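## Task

Take the loose end of the black network patch cord and push it into the port beneath the yellow label until it clicks home, with the plug's latch clip on top. The cord must be at rest shortly after you end the scene, or the task fails.

## Robot and tools

Robot: two six-joint arms, left_arm and right_arm, each with a two-pad parallel gripper. Bases in the scene frame: left_arm at (-0.017, +0.459, +0.023) m, right_arm at (-0.044, -0.322, +0.023) m, both almost unrotated. A camera stand is fixed behind the arms. Nothing may end up fallen or left off the table.

Frames: scene frame has its origin at table height between the arms, +z up, +x out over the table, left_arm toward +y. Each arm reports its hand pose, velocities and Hand target in its own base frame; fixed cameras and the table use the scene frame. Gripper axes: fingers point along +z, they open and close along x, and a side block juts about 10 cm toward -y. end_effector_position is the point between the pads; fingertips extend 17.5 mm further.

execute_actions(actions, cameras): actions is a list of actions; each action is a table of up to 15 rows, one row per 1/30 s step, and a short table repeats its last row to fill 15 steps. Each row is one flat list of 18 numbers in [-1, 1] covering both arms: left dx, dy, dz, rx, ry, rz, gripper position, force_limit, speed, then the same nine for the right. dx..rz are offsets, not poses, measured from that arm's Hand target at the start of the action, along that arm's base axes; every row counts from that same start. 1.0 equals 0.6 m or 180 degrees; rx, ry, rz form one rotation vector turning about the Hand target point. Repeating an offset in a new action moves further. Six zeros re-command the current Hand target. Gripper numbers are absolute: position +1 open (50 mm), about -0.65 pads touching, -1 to grip; force_limit -1/0/+1 gives about 20/102/185 N per pad; speed -1/0/+1 gives 20/85/150 mm/s. Always resend the gripper numbers you want kept; a 0 is a real command. Empty actions returns images and the full state.

move(target, speed, blend, stop_force, zero, blocking, cameras): drives each gripper in a straight line toward a target given as one 18-number row (same layout and scale, offsets from the Hand target in base axes) or a list of up to 15 such rows, all counted from the same starting Hand targets. speed is path speed in m/s, 0.002 to 3.6, default 0.25 (turning up to twice that in rad/s). blend, in m, rounds corners between listed targets; 0 stops at each. stop_force, 3 to 120 N, ends an arm's path when its wrist sensor feels that much push against its travel; use it slowly for making contact, leave it out when backing away from a contact, and don't trust it while the gripper rotates. zero (default true) re-zeroes before the move. blocking=false returns after about 0.5 s while the move continues; not allowed with stop_force. Whole move capped at 10 s. Paths ignore obstacles and the other arm; avoid routing near an arm's own base. The result adds a move: line (done, off_target, moving, held, fault) and limits such as paced or held.

wait(seconds 0 to 10), stop() to brake a running move, zoom_image(camera, region [x0,y0,x1,y1] pixels, at most 504 by 504) on the latest images, zero_wrist_force(arm), and finished_scene(scene 1 or 2) which ends the scene for good; the cord must already be latched and still.

Cameras: cam_head_left, cam_head_right, cam_high, cam_low, cam_left_wrist, cam_right_wrist, each 896x504, with calibration supplied; wrist views may lag while moving.

Results: per arm end_effector_position (m), end_effector_quat_wxyz, velocities, Hand target (last commanded pose after orientation clipping to 32 degrees from measured), joint positions and torques, wrist force/torque along gripper axes plus the peak since last shown, motor temperatures, Tool commands, and gripper object_status: 0 moving, 1 blocked while opening, 2 blocked while closing (a grip), 3 reached position or pads met (usually nothing held). Opening in mm is about (250 - position_measured) x 0.202. A gripper often stops short of its Hand target; the next command, even zeros, asks again, or send the remaining gap as an offset.

Cautions: arms are stiff, so aiming even slightly past firm contact can trigger a fault; about 150 N of external force or a joint load limit (138 N m large joints, 25.7 N m wrist joints) stops the arm for 10 s. Approach slowly, insert with small offsets and a modest stop_force, and after pressing command the target back to stop pushing. Keep arms from touching each other and never let a gripper close on the other's fingers. Don't strike fixed or heavy objects, drop parts or release moving ones. Stretched poses or pushing unreachably heat motors; 85 °C brakes the arm. Time spent thinking lets the scene run on.

Each tool is called after "Request:" as a command line: name --argument value for each argument, lists and objects as JSON in quotes; but a table of rows of numbers goes row by row, as --pt "numbers of a row", without its own name.

## Session

Request:
execute_actions --actions '[]'

Request:
zoom_image --camera "cam_head_left" --region '[340, 230, 560, 390]'

Request:
zoom_image --camera "cam_high" --region '[370, 200, 610, 360]'

Scene clock: 0.00 s.
left_arm: end_effector_position=(+0.9631, -0.0032, +0.3654) position_measured=3 object_status=3 end_effector_quat_wxyz=(-0.320, +0.713, -0.401, +0.478) | right_arm: end_effector_position=(+0.2701, -0.2216, +0.3631) position_measured=3 object_status=3 end_effector_quat_wxyz=(-0.169, -0.514, +0.721, +0.432)
Joint positions: left_arm=[-0.217 -0.801 1.08 -3.061 -1.294 2.572] | right_arm=[2.735 -1.8 -1.302 -2.569 1.712 2.994]
Joint velocities: within noise
Joint torques (N m): no reading
Motor temperatures (°C): left_arm=[33 32 34 38 39 38] | right_arm=[32 32 31 40 41 43]
Wrist force (N): no reading
Wrist torque (N m): no reading
Wrist force, peak (N): no reading
Hand target: left_arm +0.9631, -0.0032, +0.3654; -0.320, +0.713, -0.401, +0.478 | right_arm +0.2701, -0.2216, +0.3631; -0.169, -0.514, +0.721, +0.432
Tool commands: left_gripper/position=+1.0 left_gripper/force_limit=+1.0 left_gripper/speed=+1.0 right_gripper/position=+1.0 right_gripper/force_limit=+1.0 right_gripper/speed=+1.0
camera_calibration:
cam_left_wrist: T_world_to_cam=[[0.235223, -0.869662, 0.434002, -0.37803], [-0.565177, -0.485663, -0.666863, 0.806055], [0.790724, -0.0884269, -0.605753, -0.406348], [0, 0, 0, 1]] pos_world=[0.865795, 0.0267803, 0.455447]
cam_right_wrist: T_world_to_cam=[[-0.412279, -0.887145, -0.207366, -0.00512707], [-0.337774, -0.0625496, 0.939147, -0.243978], [-0.84613, 0.457233, -0.273866, 0.555905], [0, 0, 0, 1]] pos_world=[0.385845, -0.273988, 0.380311]

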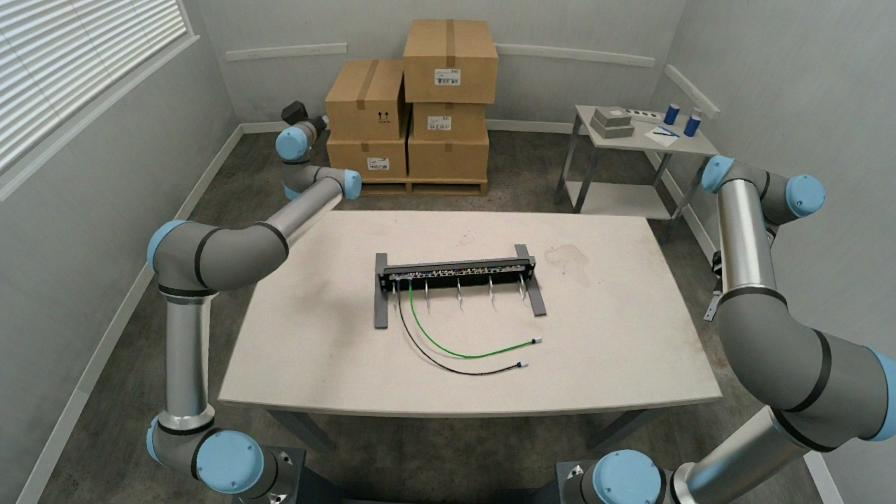

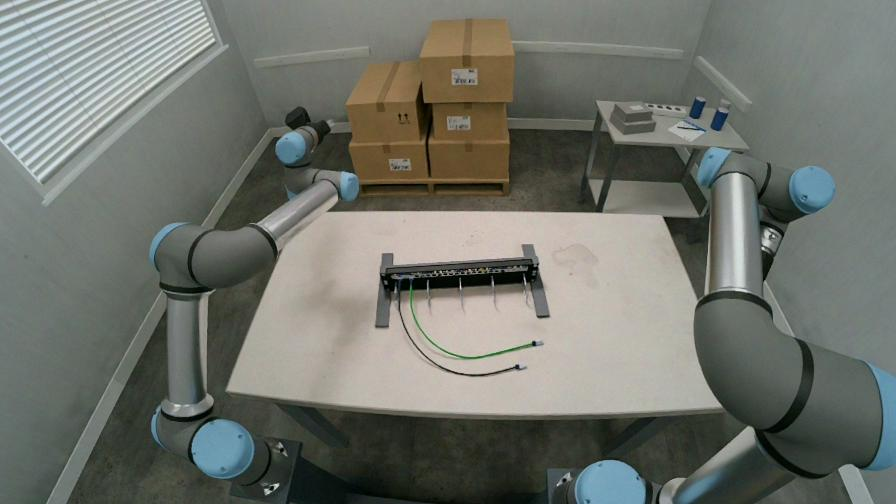

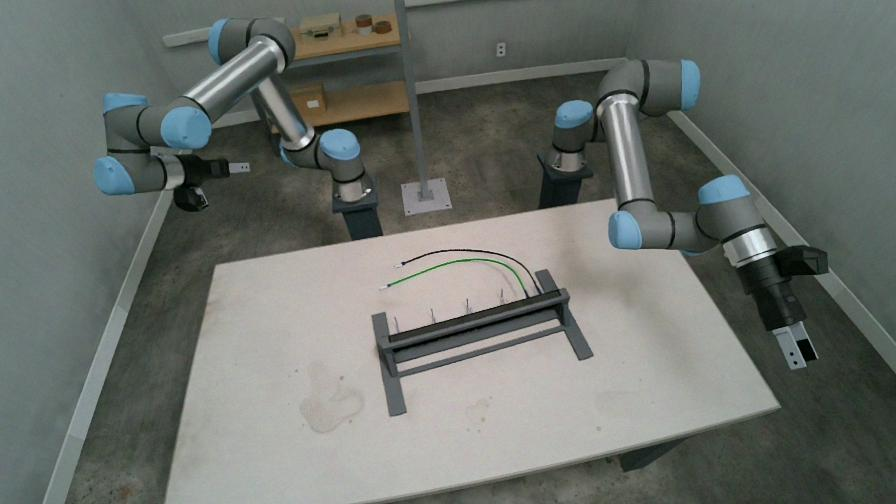

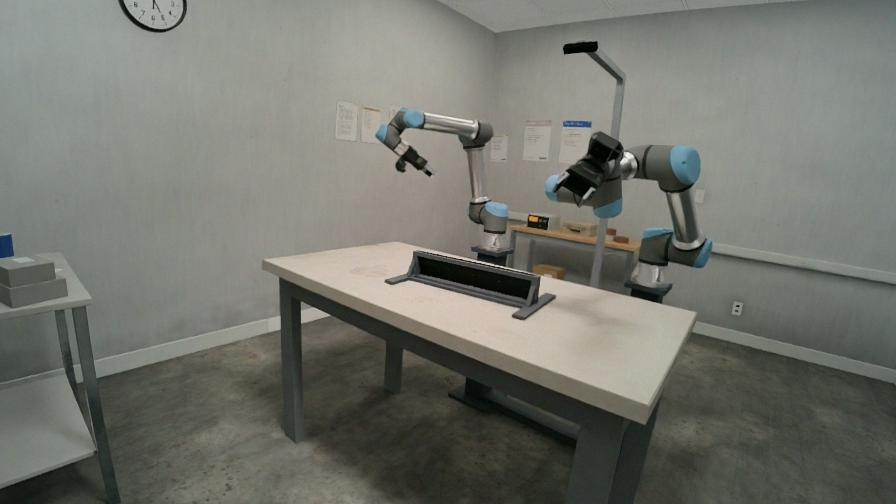

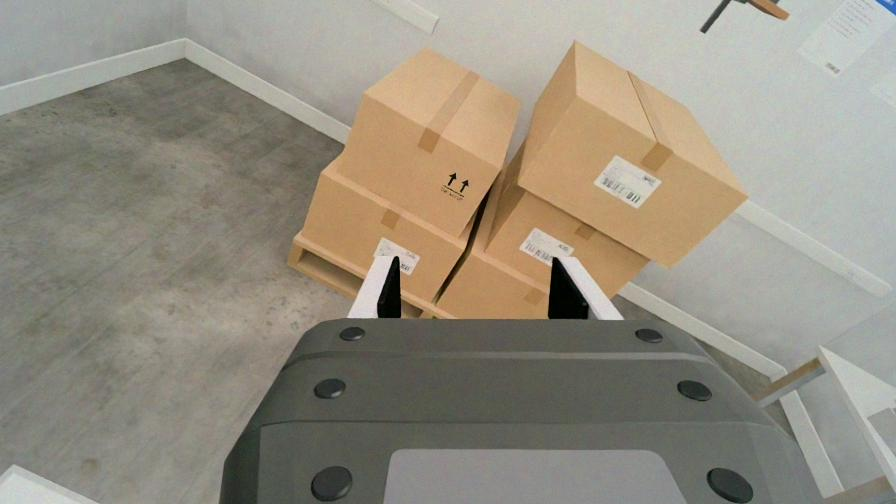

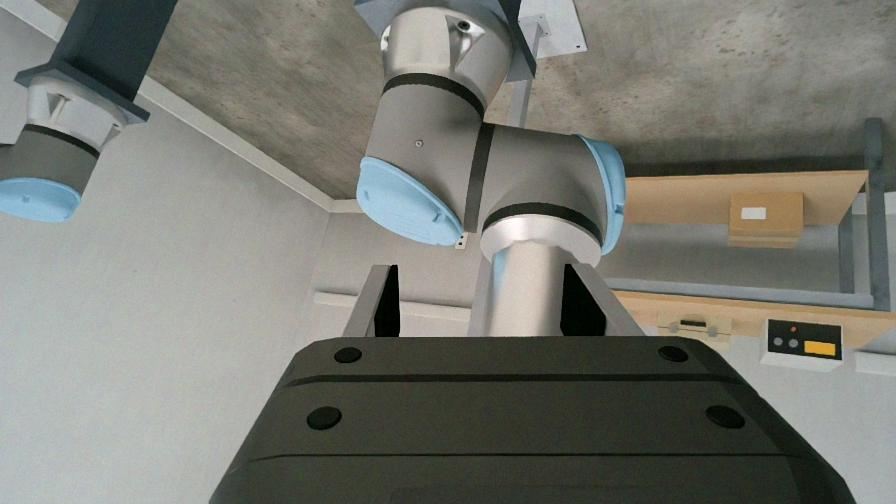

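Scaled by 2.291 from the camera's 896x504 image, which has a finer 1280x720 frame.

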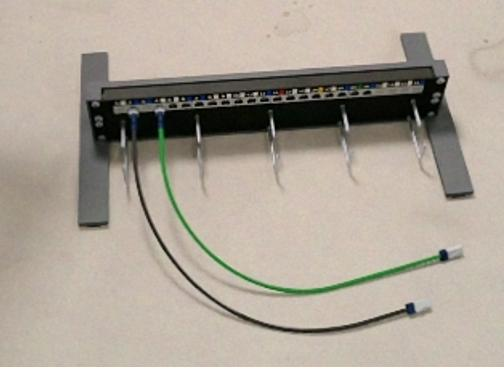

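Scaled by 2.100 from the camera's 896x504 image, which has a finer 1280x720 frame.

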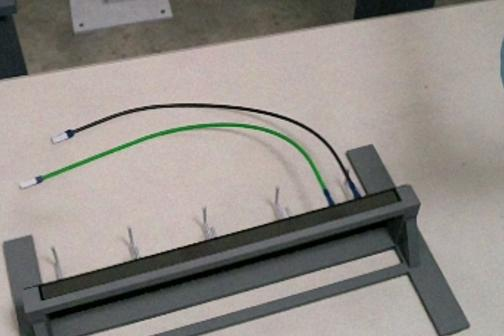

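Request:
zoom_image --camera "cam_head_left" --region '[450, 255, 540, 300]'

Request:
zoom_image --camera "cam_head_right" --region '[450, 255, 540, 300]'

Request:
zoom_image --camera "cam_head_left" --region '[375, 255, 465, 300]'

Request:
zoom_image --camera "cam_head_left" --region '[500, 330, 550, 380]'

Request:
zoom_image --camera "cam_head_right" --region '[500, 330, 550, 380]'

Request:
zoom_image --camera "cam_high" --region '[370, 250, 430, 300]'

Scaled by 5.600 from the camera's 896x504 image, which has a finer 1280x720 frame.

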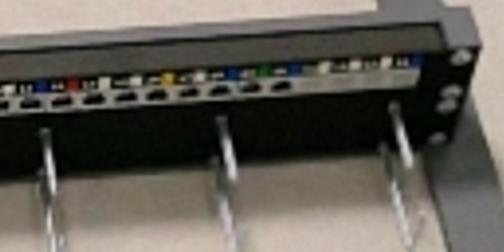

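Scaled by 5.600 from the camera's 896x504 image, which has a finer 1280x720 frame.

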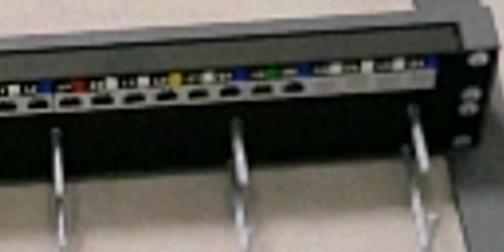

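Scaled by 5.600 from the camera's 896x504 image, which has a finer 1280x720 frame.

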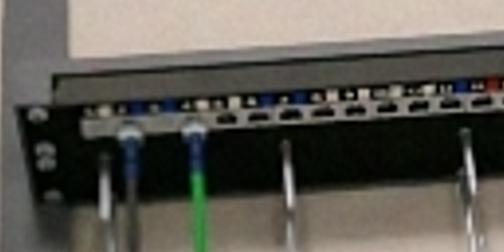

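Scaled by 10.080 from the camera's 896x504 image, which has a finer 1280x720 frame.

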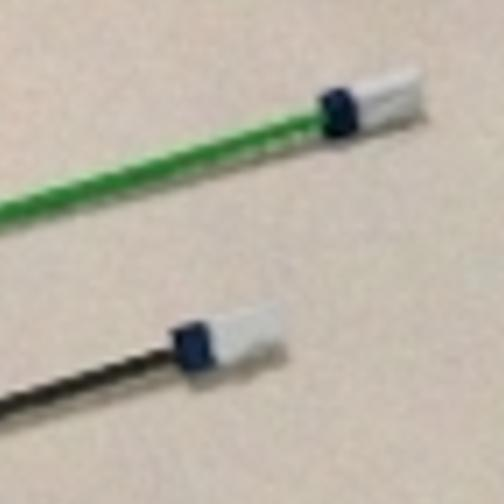

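Scaled by 10.080 from the camera's 896x504 image, which has a finer 1280x720 frame.

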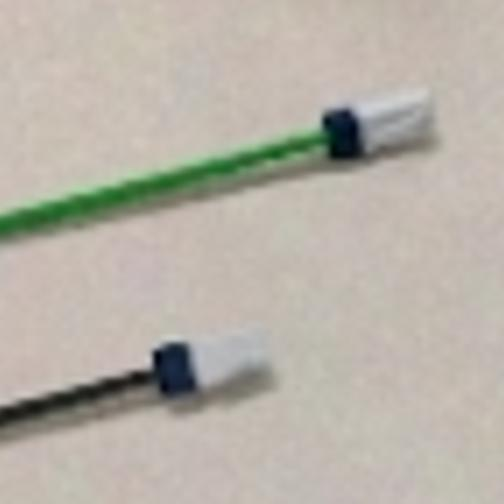

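Scaled by 8.400 from the camera's 896x504 image, which has a finer 1280x720 frame.

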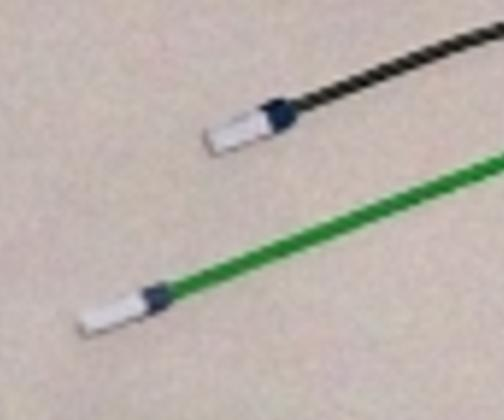

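Request:
move --target '[0,0,0,0,0,0,1,1,1,0.093,0.741,-0.428,-0.4219,-0.2961,-0.2587,0.15,-0.7,0]' --speed 0.35 --cameras '["cam_right_wrist","cam_head_left"]'

Scene clock: 62.53 s.
left_arm: end_effector_position=(+0.9631, -0.0032, +0.3654) position_measured=3 object_status=3 end_effector_quat_wxyz=(-0.320, +0.713, -0.401, +0.478) | right_arm: end_effector_position=(+0.3259, +0.2229, +0.1063) position_measured=130 object_status=3 end_effector_quat_wxyz=(+0.044, -0.140, +0.944, -0.296) end_effector_velocity=(+0.000, +0.000, -0.001) end_effector_angular_velocity=(-0.003, -0.002, -0.004)
Joint positions: left_arm=[-0.217 -0.801 1.08 -3.061 -1.294 2.572] | right_arm=[4.346 -1.64 -2.095 -1.48 1.212 5.715]
Joint velocities: left_arm=[within noise] | right_arm=[0 -0.004 0 0 0 0.005]
Joint torques (N m): left_arm=[-0.29 -55.93 -27.98 -2.8 0.31 -0.02] | right_arm=[4.88 13.47 24.61 3.49 1.01 1.62]
Wrist force (N): left_arm=[-0.1 0.2 0.0] | right_arm=[-3.3 0.2 3.1]
Wrist torque (N m): left_arm=[0.02 0.02 0.00] | right_arm=[-0.53 0.43 0.17]
Wrist force, peak (N): left_arm=[-0.5 0.2 0.5] | right_arm=[-4.4 3.5 2.6]
Hand target: left_arm +0.9631, -0.0032, +0.3654; -0.320, +0.713, -0.401, +0.478 | right_arm +0.3259, +0.2230, +0.1063; +0.044, -0.140, +0.944, -0.296
Off the commanded pose: left_arm 0.000 m, 0 deg | right_arm 0.000 m, 0 deg.
move: done
camera_calibration:
cam_right_wrist: T_world_to_cam=[[-0.954917, -0.296867, 0.00199611, 0.381995], [-0.286432, 0.91954, -0.269079, -0.0633779], [0.0780452, -0.25752, -0.963116, 0.260949], [0, 0, 0, 1]] pos_world=[0.326254, 0.23888, 0.233508]
Images, in order (width x height): cam_head_left 896x504, cam_right_wrist 896x504.

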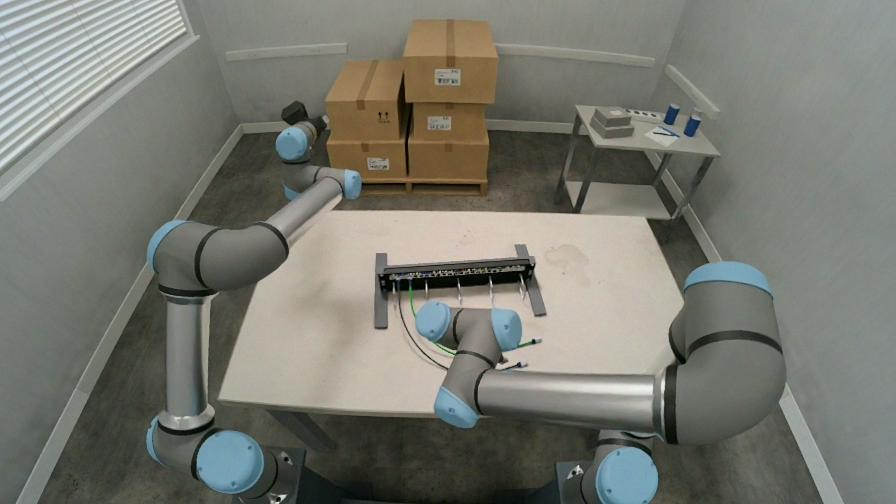

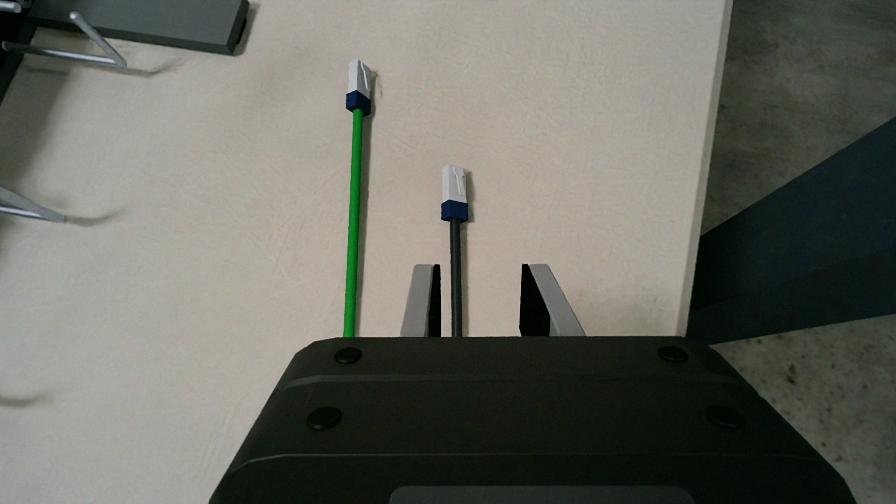

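Request:
zoom_image --camera "cam_right_wrist" --region '[410, 150, 510, 270]'

Scaled by 4.200 from the camera's 896x504 image, which has a finer 1280x720 frame.

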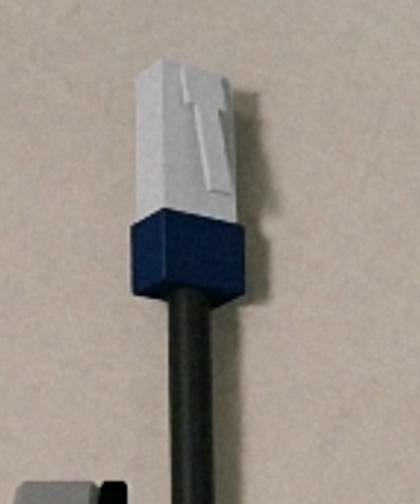

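Request:
move --target '[0,0,0,0,0,0,1,1,1,0.0388,-0.0853,-0.1403,0,0,0,0.15,-0.7,0]' --speed 0.15 --cameras '["cam_right_wrist"]'

Request:
zoom_image --camera "cam_right_wrist" --region '[410, 190, 550, 340]'

Scene clock: 219.80 s.
left_arm: end_effector_position=(+0.9631, -0.0032, +0.3654) position_measured=3 object_status=3 end_effector_quat_wxyz=(-0.320, +0.713, -0.401, +0.478) | right_arm: end_effector_position=(+0.3492, +0.1717, +0.0221) position_measured=130 object_status=3 end_effector_quat_wxyz=(+0.044, -0.140, +0.944, -0.297)
Joint positions: left_arm=[-0.217 -0.801 1.08 -3.061 -1.294 2.572] | right_arm=[4.248 -1.753 -2.263 -1.165 1.166 5.623]
Joint torques (N m): left_arm=[-0.32 -56.32 -28.01 -2.65 0.36 -0.02] | right_arm=[8.54 22.44 14.29 2.69 1.26 1.42]
Wrist force (N): left_arm=[0.0 0.1 -0.2] | right_arm=[-3.5 0.3 3.0]
Wrist torque (N m): left_arm=[0.01 -0.01 -0.01] | right_arm=[-0.53 0.52 0.03]
Wrist force, peak (N): left_arm=[-0.5 0.5 0.1] | right_arm=[-3.8 0.6 4.9]
Hand target: left_arm +0.9631, -0.0032, +0.3654; -0.320, +0.713, -0.401, +0.478 | right_arm +0.3492, +0.1718, +0.0221; +0.044, -0.140, +0.944, -0.296
Off the commanded pose: left_arm 0.000 m, 0 deg | right_arm 0.000 m, 0 deg.
move: done
camera_calibration:
cam_right_wrist: T_world_to_cam=[[-0.954996, -0.296613, 0.00188342, 0.389239], [-0.286141, 0.919571, -0.269282, -0.0324221], [0.0781404, -0.257702, -0.96306, 0.164965], [0, 0, 0, 1]] pos_world=[0.349554, 0.18778, 0.149408]
Images, in order (width x height): cam_right_wrist 896x504.

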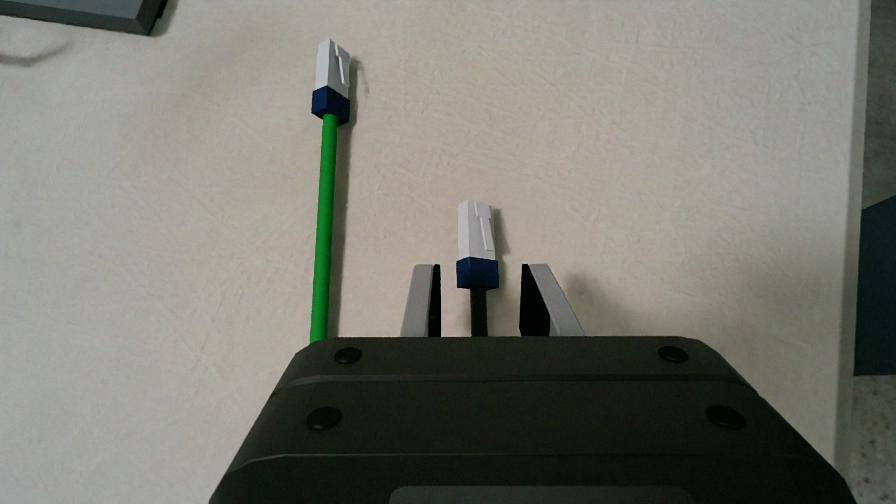

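Scaled by 3.360 from the camera's 896x504 image, which has a finer 1280x720 frame.

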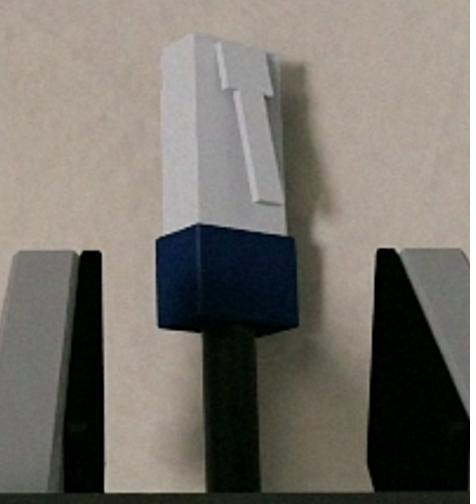

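Request:
move --target '[0,0,0,0,0,0,1,1,1,0.0089,-0.0292,-0.0417,0,0,0,0.15,-0.7,0]' --speed 0.03 --stop_force 4 --cameras '["cam_right_wrist"]'

Request:
zoom_image --camera "cam_right_wrist" --region '[410, 190, 550, 340]'

Scene clock: 239.43 s.
left_arm: end_effector_position=(+0.9631, -0.0032, +0.3654) position_measured=3 object_status=3 end_effector_quat_wxyz=(-0.320, +0.713, -0.401, +0.478) | right_arm: end_effector_position=(+0.3543, +0.1549, -0.0020) position_measured=130 object_status=3 end_effector_quat_wxyz=(+0.044, -0.140, +0.944, -0.297)
Joint positions: left_arm=[-0.217 -0.801 1.08 -3.061 -1.294 2.572] | right_arm=[4.218 -1.798 -2.307 -1.064 1.153 5.594]
Joint torques (N m): left_arm=[-0.03 -56.34 -28.3 -2.74 0.43 0.05] | right_arm=[10.82 30.34 21.51 3.71 -3.43 2.02]
Wrist force (N): left_arm=[-0.4 0.1 -0.1] | right_arm=[-3.9 0.3 3.0]
Wrist torque (N m): left_arm=[0.02 0.06 0.00] | right_arm=[-0.51 0.61 0.08]
Wrist force, peak (N): left_arm=[-0.6 0.5 0.2] | right_arm=[8.8 -39.9 -68.4]
Hand target: left_arm +0.9631, -0.0032, +0.3654; -0.320, +0.713, -0.401, +0.478 | right_arm +0.3543, +0.1549, -0.0020; +0.044, -0.140, +0.944, -0.297 (not the last commanded pose)
Off the commanded pose: left_arm 0.000 m, 0 deg | right_arm 0.001 m, 0 deg.
move: contact (right_arm)
camera_calibration:
cam_right_wrist: T_world_to_cam=[[-0.955002, -0.296594, 0.00184679, 0.389146], [-0.286121, 0.919603, -0.269193, -0.0219631], [0.0781427, -0.257608, -0.963085, 0.136892], [0, 0, 0, 1]] pos_world=[0.354654, 0.17088, 0.125207]
Images, in order (width x height): cam_right_wrist 896x504.

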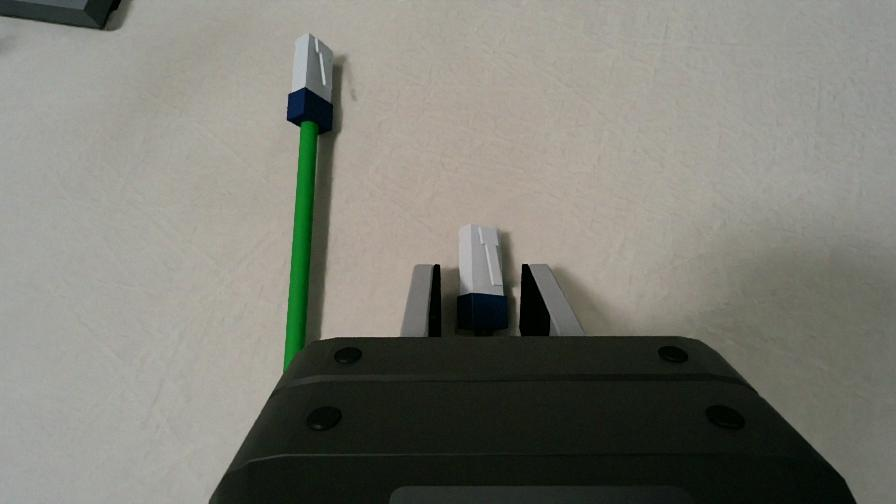

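Scaled by 3.360 from the camera's 896x504 image, which has a finer 1280x720 frame.

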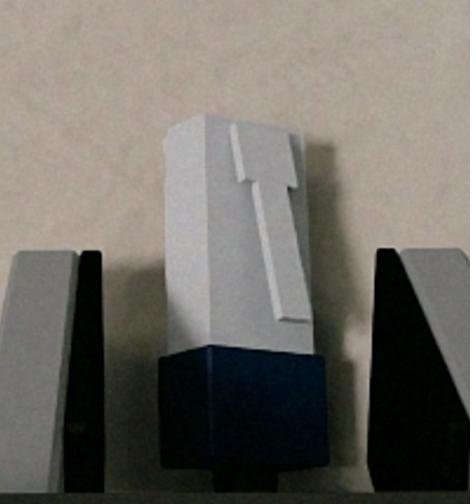

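Request:
move --pt "0 0 0 0 0 0 1 1 1 0 0 0.0017 0 0 0 0.15 -0.4 -1" --pt "0 0 0 0 0 0 1 1 1 0 0 0.0017 0 0 0 -1 -0.4 -1" --speed 0.03 --cameras '["cam_right_wrist"]'

Request:
zoom_image --camera "cam_right_wrist" --region '[410, 190, 550, 340]'

Scene clock: 253.07 s.
left_arm: end_effector_position=(+0.9631, -0.0032, +0.3654) position_measured=3 object_status=3 end_effector_quat_wxyz=(-0.320, +0.713, -0.401, +0.478) | right_arm: end_effector_position=(+0.3543, +0.1549, -0.0009) position_measured=196 object_status=2 end_effector_quat_wxyz=(+0.044, -0.140, +0.944, -0.297)
Joint positions: left_arm=[-0.217 -0.801 1.08 -3.061 -1.294 2.572] | right_arm=[4.218 -1.795 -2.307 -1.068 1.153 5.594]
Joint torques (N m): left_arm=[-0.93 -56.19 -28.19 -2.69 0.5 0.06] | right_arm=[9.93 22.44 17.34 2.92 -3.26 1.82]
Wrist force (N): left_arm=[0.2 0.3 0.1] | right_arm=[-3.5 -0.4 2.3]
Wrist torque (N m): left_arm=[0.05 -0.02 0.00] | right_arm=[-0.54 0.56 0.08]
Wrist force, peak (N): left_arm=[-0.1 0.4 0.5] | right_arm=[-4.2 0.6 2.8]
Hand target: left_arm +0.9631, -0.0032, +0.3654; -0.320, +0.713, -0.401, +0.478 | right_arm +0.3543, +0.1549, -0.0009; +0.044, -0.140, +0.944, -0.297
Off the commanded pose: left_arm 0.000 m, 0 deg | right_arm 0.000 m, 0 deg.
move: done
camera_calibration:
cam_right_wrist: T_world_to_cam=[[-0.955002, -0.296594, 0.00184679, 0.389144], [-0.286121, 0.919603, -0.269193, -0.021667], [0.0781427, -0.257608, -0.963085, 0.137951], [0, 0, 0, 1]] pos_world=[0.354654, 0.17088, 0.126307]
Images, in order (width x height): cam_right_wrist 896x504.

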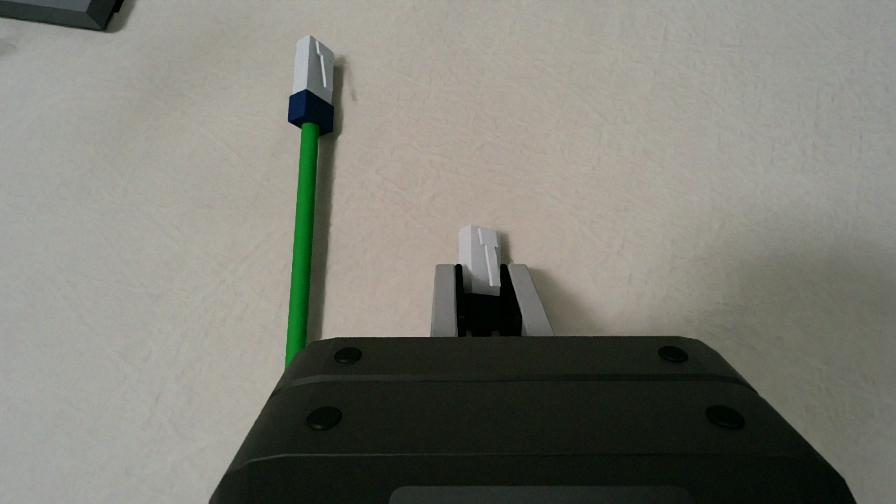

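Scaled by 3.360 from the camera's 896x504 image, which has a finer 1280x720 frame.

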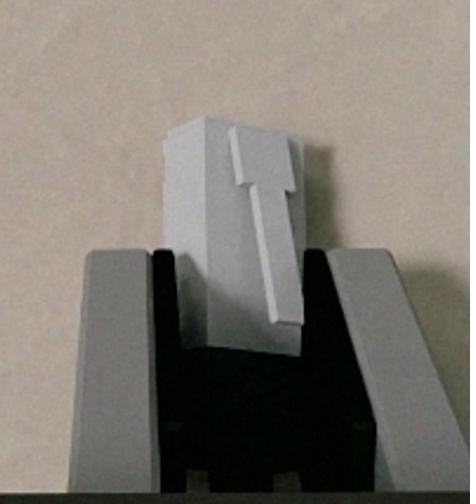

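Request:
move --pt "0 0 0 0 0 0 1 1 1 0 0 0.12 0 0 0 -1 -0.4 -1" --speed 0.1 --cameras '["cam_right_wrist","cam_high"]'

Request:
zoom_image --camera "cam_right_wrist" --region '[410, 190, 550, 340]'

Scene clock: 282.70 s.
left_arm: end_effector_position=(+0.9631, -0.0032, +0.3654) position_measured=3 object_status=3 end_effector_quat_wxyz=(-0.320, +0.713, -0.401, +0.478) | right_arm: end_effector_position=(+0.3543, +0.1549, +0.0710) position_measured=196 object_status=2 end_effector_quat_wxyz=(+0.044, -0.140, +0.944, -0.296)
Joint positions: left_arm=[-0.217 -0.801 1.08 -3.061 -1.294 2.572] | right_arm=[4.218 -1.63 -2.234 -1.305 1.153 5.594]
Joint torques (N m): left_arm=[-1.1 -56.29 -28.19 -2.71 0.52 0.03] | right_arm=[9.49 22.54 11.71 1.82 0.78 1.89]
Wrist force (N): left_arm=[0.0 0.5 0.2] | right_arm=[-3.6 0.7 3.0]
Wrist torque (N m): left_arm=[0.07 0.00 0.00] | right_arm=[-0.43 0.51 0.06]
Wrist force, peak (N): left_arm=[-0.4 0.6 0.3] | right_arm=[-3.6 1.9 4.1]
Hand target: left_arm +0.9631, -0.0032, +0.3654; -0.320, +0.713, -0.401, +0.478 | right_arm +0.3543, +0.1549, +0.0711; +0.044, -0.140, +0.944, -0.297
Off the commanded pose: left_arm 0.000 m, 0 deg | right_arm 0.000 m, 0 deg.
move: done
camera_calibration:
cam_right_wrist: T_world_to_cam=[[-0.954992, -0.296627, 0.00172639, 0.389038], [-0.286127, 0.919619, -0.269132, -0.00229813], [0.0782442, -0.257513, -0.963102, 0.207244], [0, 0, 0, 1]] pos_world=[0.354655, 0.17088, 0.198307]
Images, in order (width x height): cam_high 896x504, cam_right_wrist 896x504.

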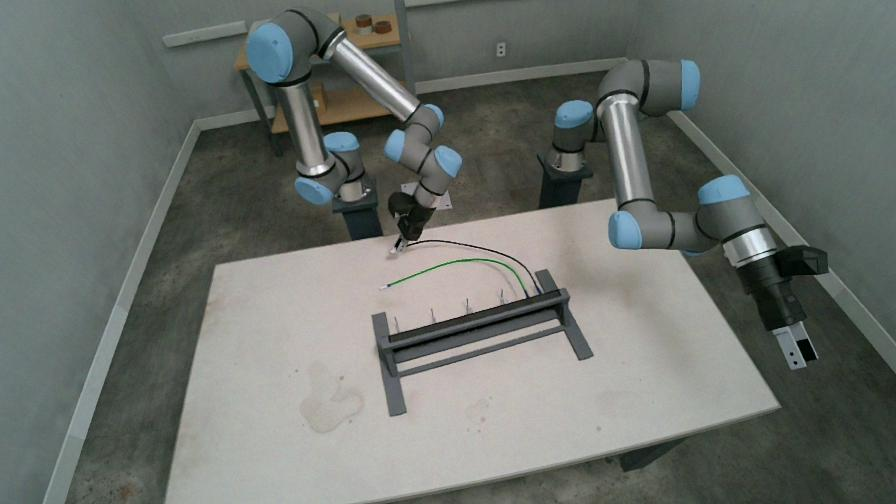

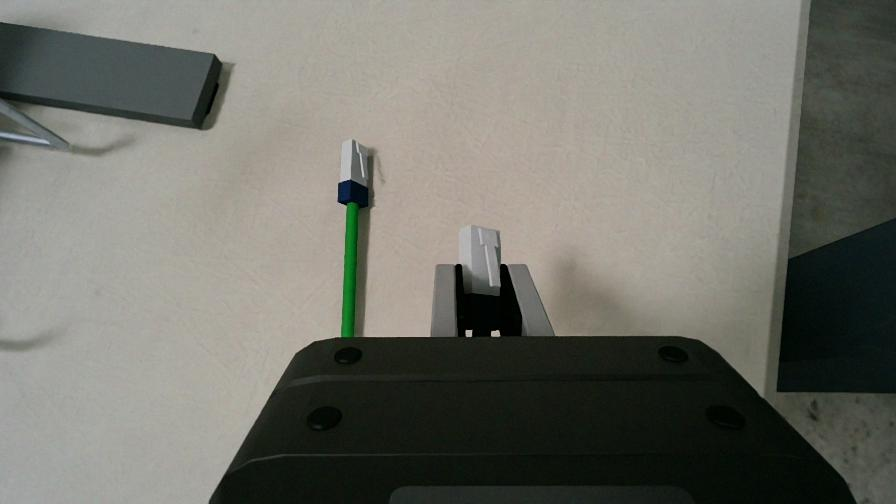

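Scaled by 3.360 from the camera's 896x504 image, which has a finer 1280x720 frame.

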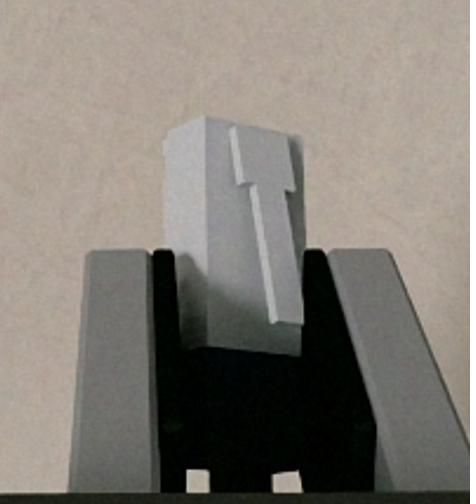

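Request:
move --pt "0 0 0 0 0 0 1 1 1 0.12 0.08 0.12 -0.084 0.0555 0.2124 -1 -0.4 -1" --pt "0 0 0 0 0 0 1 1 1 0.2545 0.1885 0.12 -0.168 0.1109 0.4247 -1 -0.4 -1" --pt "0 0 0 0 0 0 1 1 1 0.2545 0.1885 0.0065 -0.168 0.1109 0.4247 -1 -0.4 -1" --speed 0.2 --blend '[0.03,0.02,0]' --cameras '["cam_right_wrist","cam_head_left","cam_head_right"]'

Request:
zoom_image --camera "cam_right_wrist" --region '[340, 60, 660, 340]'

Scene clock: 351.03 s.
left_arm: end_effector_position=(+0.9631, -0.0032, +0.3654) position_measured=3 object_status=3 end_effector_quat_wxyz=(-0.320, +0.713, -0.401, +0.478) | right_arm: end_effector_position=(+0.5069, +0.2680, +0.0750) position_measured=196 object_status=2 end_effector_quat_wxyz=(-0.029, +0.735, -0.549, +0.397)
Joint positions: left_arm=[-0.217 -0.801 1.08 -3.061 -1.294 2.572] | right_arm=[4.224 -1.909 -2.115 -0.772 0.755 3.973]
Joint torques (N m): left_arm=[-0.26 -56.48 -27.81 -2.6 0.69 -0.02] | right_arm=[-7.61 23.27 19.61 3.97 -4.71 1.31]
Wrist force (N): left_arm=[-0.2 0.3 0.1] | right_arm=[-4.7 -0.2 2.9]
Wrist torque (N m): left_arm=[0.05 0.02 0.00] | right_arm=[-0.64 0.51 0.29]
Wrist force, peak (N): left_arm=[-0.4 0.5 0.2] | right_arm=[-6.4 2.0 5.1]
Hand target: left_arm +0.9631, -0.0032, +0.3654; -0.320, +0.713, -0.401, +0.478 | right_arm +0.5070, +0.2680, +0.0750; -0.029, +0.735, -0.549, +0.397
Off the commanded pose: left_arm 0.000 m, 0 deg | right_arm 0.000 m, 0 deg.
move: done
camera_calibration:
cam_right_wrist: T_world_to_cam=[[0.089198, -0.827933, 0.553688, 0.13996], [-0.942074, -0.250589, -0.222941, 0.581029], [0.323328, -0.501729, -0.802326, 0.157325], [0, 0, 0, 1]] pos_world=[0.48402, 0.340412, 0.178266]
Images, in order (width x height): cam_head_left 896x504, cam_head_right 896x504, cam_right_wrist 896x504.

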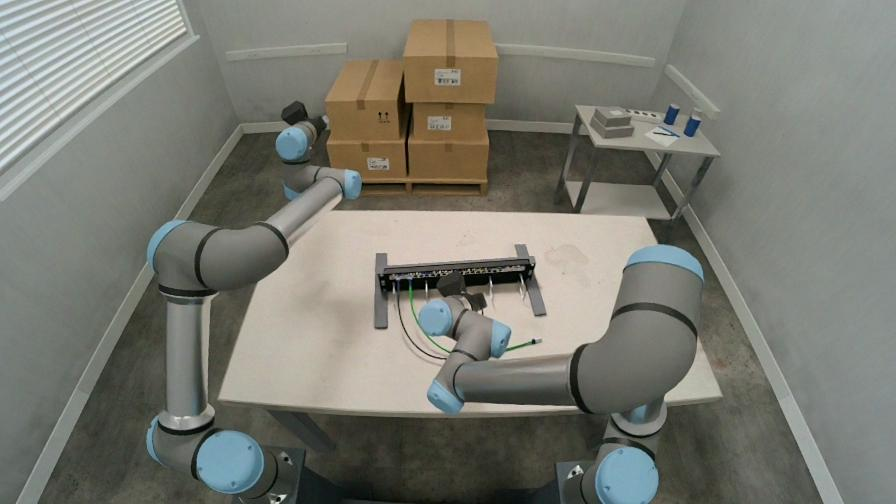

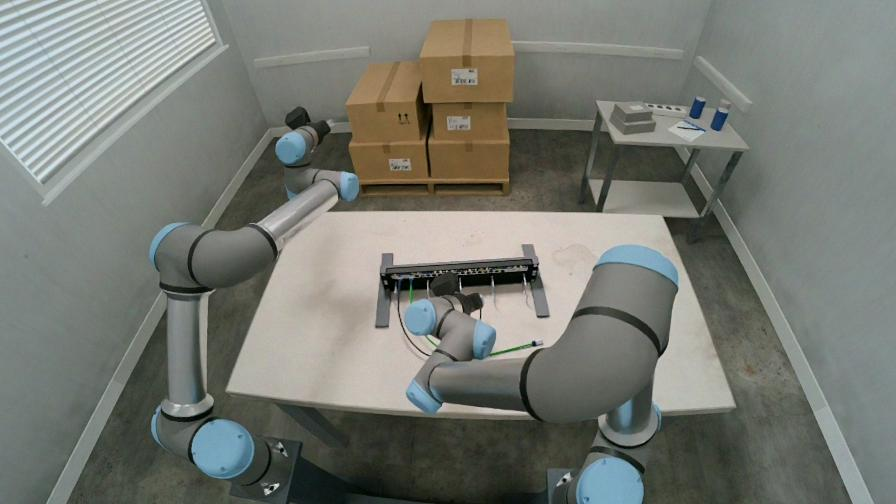

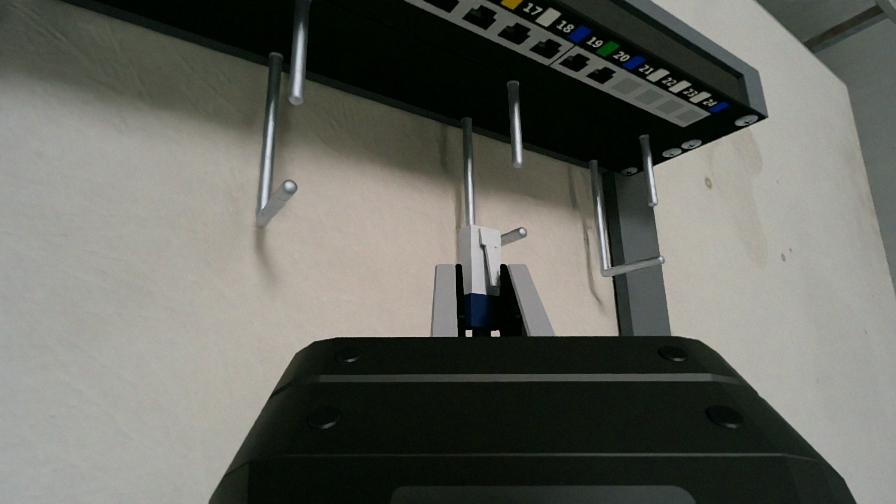

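Scaled by 1.575 from the camera's 896x504 image, which has a finer 1280x720 frame.

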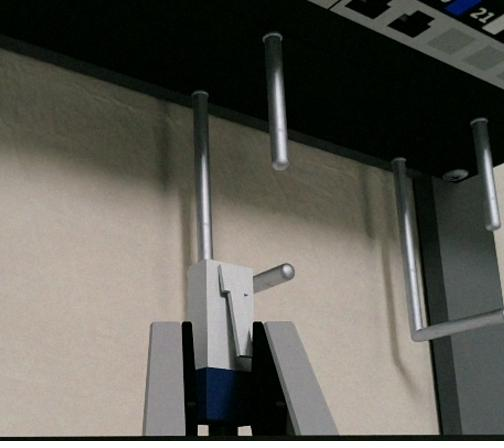

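Request:
zoom_image --camera "cam_right_wrist" --region '[430, 0, 620, 120]'

Request:
zoom_image --camera "cam_right_wrist" --region '[430, 200, 540, 340]'

Scaled by 2.653 from the camera's 896x504 image, which has a finer 1280x720 frame.

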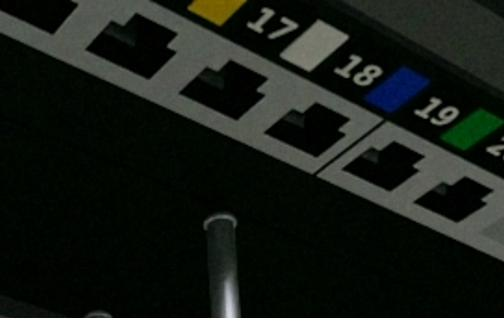

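Scaled by 3.600 from the camera's 896x504 image, which has a finer 1280x720 frame.

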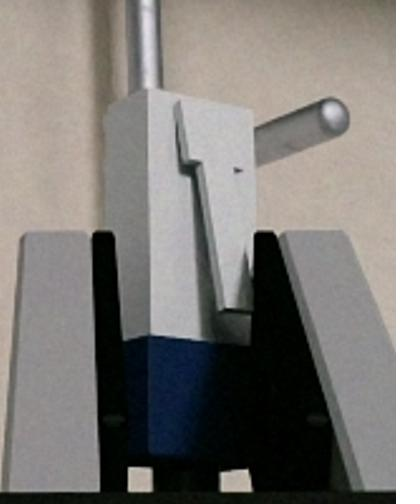

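Request:
move --target '[0,0,0,0,0,0,1,1,1,0.0663,0.0066,0,0,0,0,-1,-0.4,-1]' --speed 0.1 --cameras '["cam_right_wrist"]'

Request:
zoom_image --camera "cam_right_wrist" --region '[430, 0, 620, 120]'

Request:
zoom_image --camera "cam_right_wrist" --region '[420, 60, 560, 200]'

Scene clock: 407.33 s.
left_arm: end_effector_position=(+0.9631, -0.0032, +0.3654) position_measured=3 object_status=3 end_effector_quat_wxyz=(-0.320, +0.713, -0.401, +0.478) | right_arm: end_effector_position=(+0.5468, +0.2719, +0.0750) position_measured=196 object_status=2 end_effector_quat_wxyz=(-0.029, +0.735, -0.549, +0.397)
Joint positions: left_arm=[-0.217 -0.801 1.08 -3.061 -1.294 2.572] | right_arm=[4.16 -1.978 -2.032 -0.718 0.751 3.879]
Joint torques (N m): left_arm=[-0.46 -56.04 -28.43 -2.51 0.74 -0.07] | right_arm=[6.38 36.33 15.54 0.65 -0.54 1.17]
Wrist force (N): left_arm=[-0.5 0.1 0.0] | right_arm=[-4.9 0.2 3.0]
Wrist torque (N m): left_arm=[0.01 0.07 0.00] | right_arm=[-0.55 0.60 0.10]
Wrist force, peak (N): left_arm=[0.0 0.6 0.3] | right_arm=[-4.8 -1.0 4.1]
Hand target: left_arm +0.9631, -0.0032, +0.3654; -0.320, +0.713, -0.401, +0.478 | right_arm +0.5468, +0.2719, +0.0750; -0.029, +0.735, -0.549, +0.397
Off the commanded pose: left_arm 0.000 m, 0 deg | right_arm 0.000 m, 0 deg.
move: done
camera_calibration:
cam_right_wrist: T_world_to_cam=[[0.0887869, -0.828006, 0.553646, 0.139878], [-0.942074, -0.250302, -0.223261, 0.619553], [0.32344, -0.501753, -0.802266, 0.14632], [0, 0, 0, 1]] pos_world=[0.523919, 0.344311, 0.178267]
Images, in order (width x height): cam_right_wrist 896x504.

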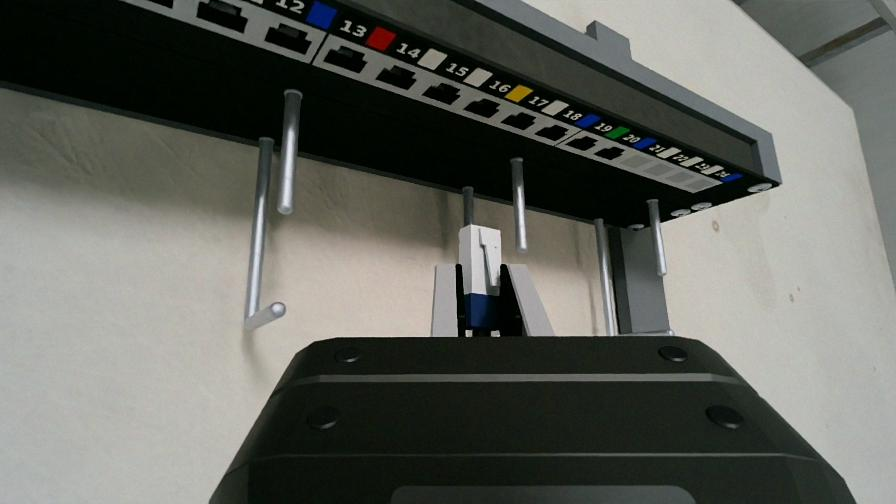

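Scaled by 2.653 from the camera's 896x504 image, which has a finer 1280x720 frame.

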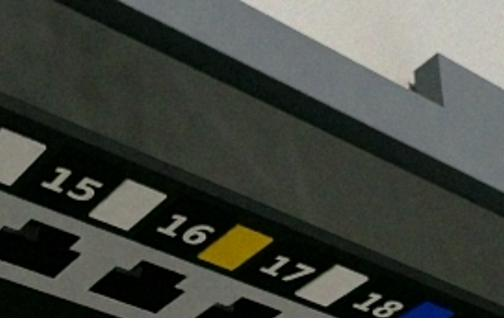

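Scaled by 3.600 from the camera's 896x504 image, which has a finer 1280x720 frame.

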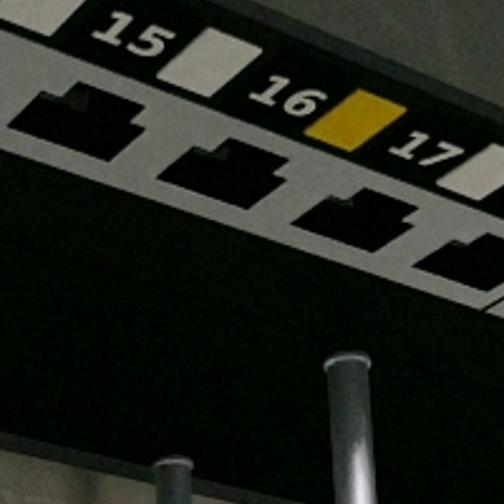

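Request:
move --target '[0,0,0,0,0,0,1,1,1,0.0567,-0.0133,-0.0167,0,0,0,-1,-0.4,-1]' --speed 0.06 --stop_force 6 --cameras '["cam_right_wrist","cam_head_left","cam_head_right"]'

Request:
zoom_image --camera "cam_right_wrist" --region '[420, 150, 560, 290]'

Request:
zoom_image --camera "cam_head_left" --region '[455, 255, 515, 295]'

Scene clock: 496.00 s.
left_arm: end_effector_position=(+0.9631, -0.0032, +0.3654) position_measured=3 object_status=3 end_effector_quat_wxyz=(-0.320, +0.713, -0.401, +0.478) | right_arm: end_effector_position=(+0.5808, +0.2640, +0.0649) position_measured=196 object_status=2 end_effector_quat_wxyz=(-0.029, +0.735, -0.549, +0.397)
Joint positions: left_arm=[-0.217 -0.801 1.08 -3.061 -1.294 2.572] | right_arm=[4.098 -2.045 -1.983 -0.634 0.752 3.788]
Joint torques (N m): left_arm=[-0.07 -55.91 -28.53 -2.46 0.87 0.09] | right_arm=[10.03 43.02 9.21 0.67 -1.44 0.59]
Wrist force (N): left_arm=[-0.1 0.2 0.0] | right_arm=[-4.6 0.3 2.8]
Wrist torque (N m): left_arm=[0.04 0.01 0.00] | right_arm=[-0.56 0.54 0.08]
Wrist force, peak (N): left_arm=[-0.5 0.4 0.2] | right_arm=[-5.5 0.3 2.9]
Hand target: left_arm +0.9631, -0.0032, +0.3654; -0.320, +0.713, -0.401, +0.478 | right_arm +0.5808, +0.2640, +0.0649; -0.029, +0.735, -0.549, +0.397
Off the commanded pose: left_arm 0.000 m, 0 deg | right_arm 0.000 m, 0 deg.
move: done
camera_calibration:
cam_right_wrist: T_world_to_cam=[[0.0889655, -0.828044, 0.553559, 0.135838], [-0.942091, -0.250372, -0.223111, 0.647359], [0.323342, -0.501654, -0.802367, 0.123294], [0, 0, 0, 1]] pos_world=[0.557919, 0.336412, 0.168166]
Images, in order (width x height): cam_head_left 896x504, cam_head_right 896x504, cam_right_wrist 896x504.

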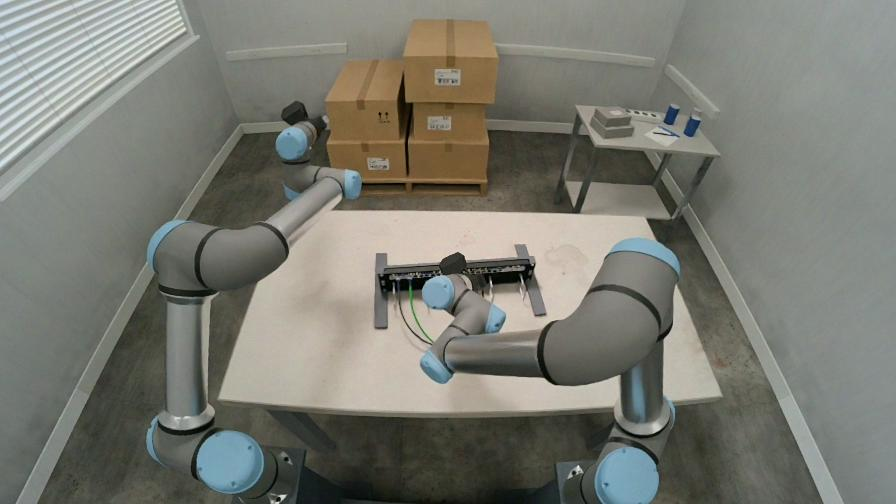

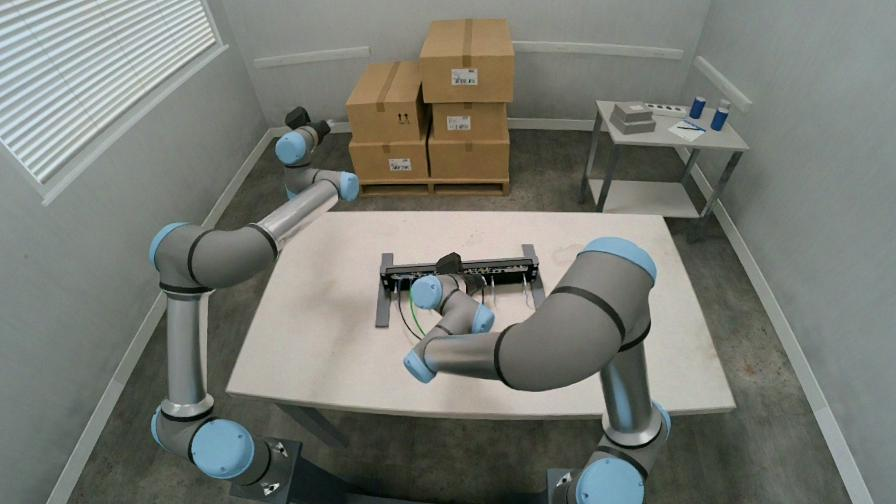

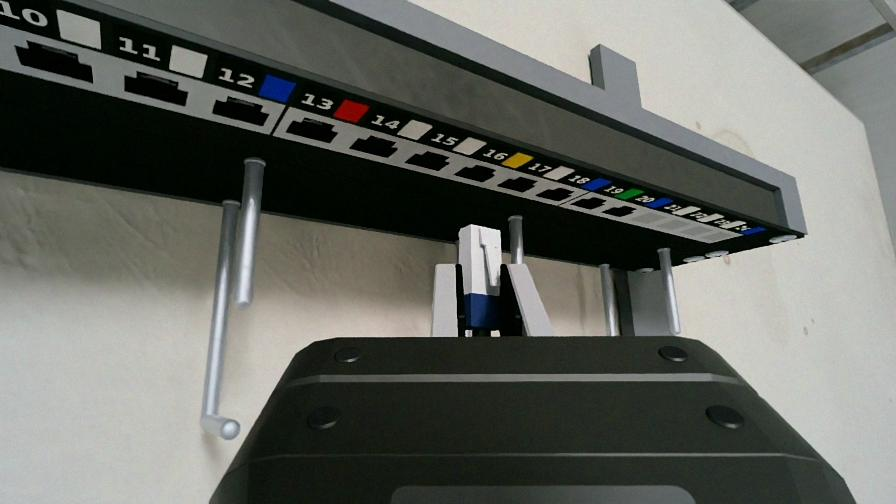

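Scaled by 3.600 from the camera's 896x504 image, which has a finer 1280x720 frame.

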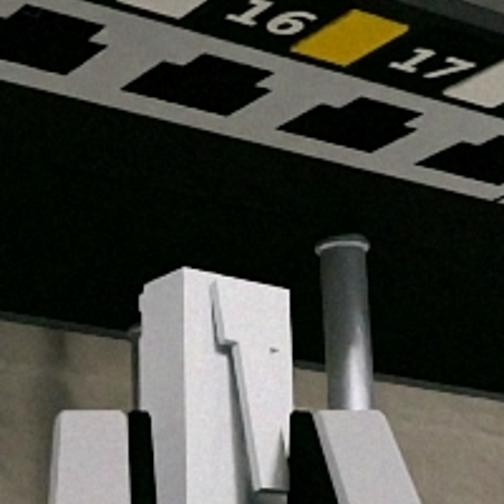

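Scaled by 8.400 from the camera's 896x504 image, which has a finer 1280x720 frame.

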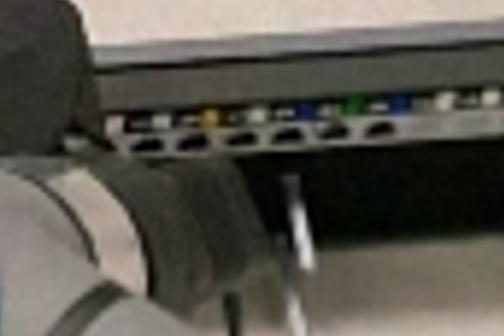

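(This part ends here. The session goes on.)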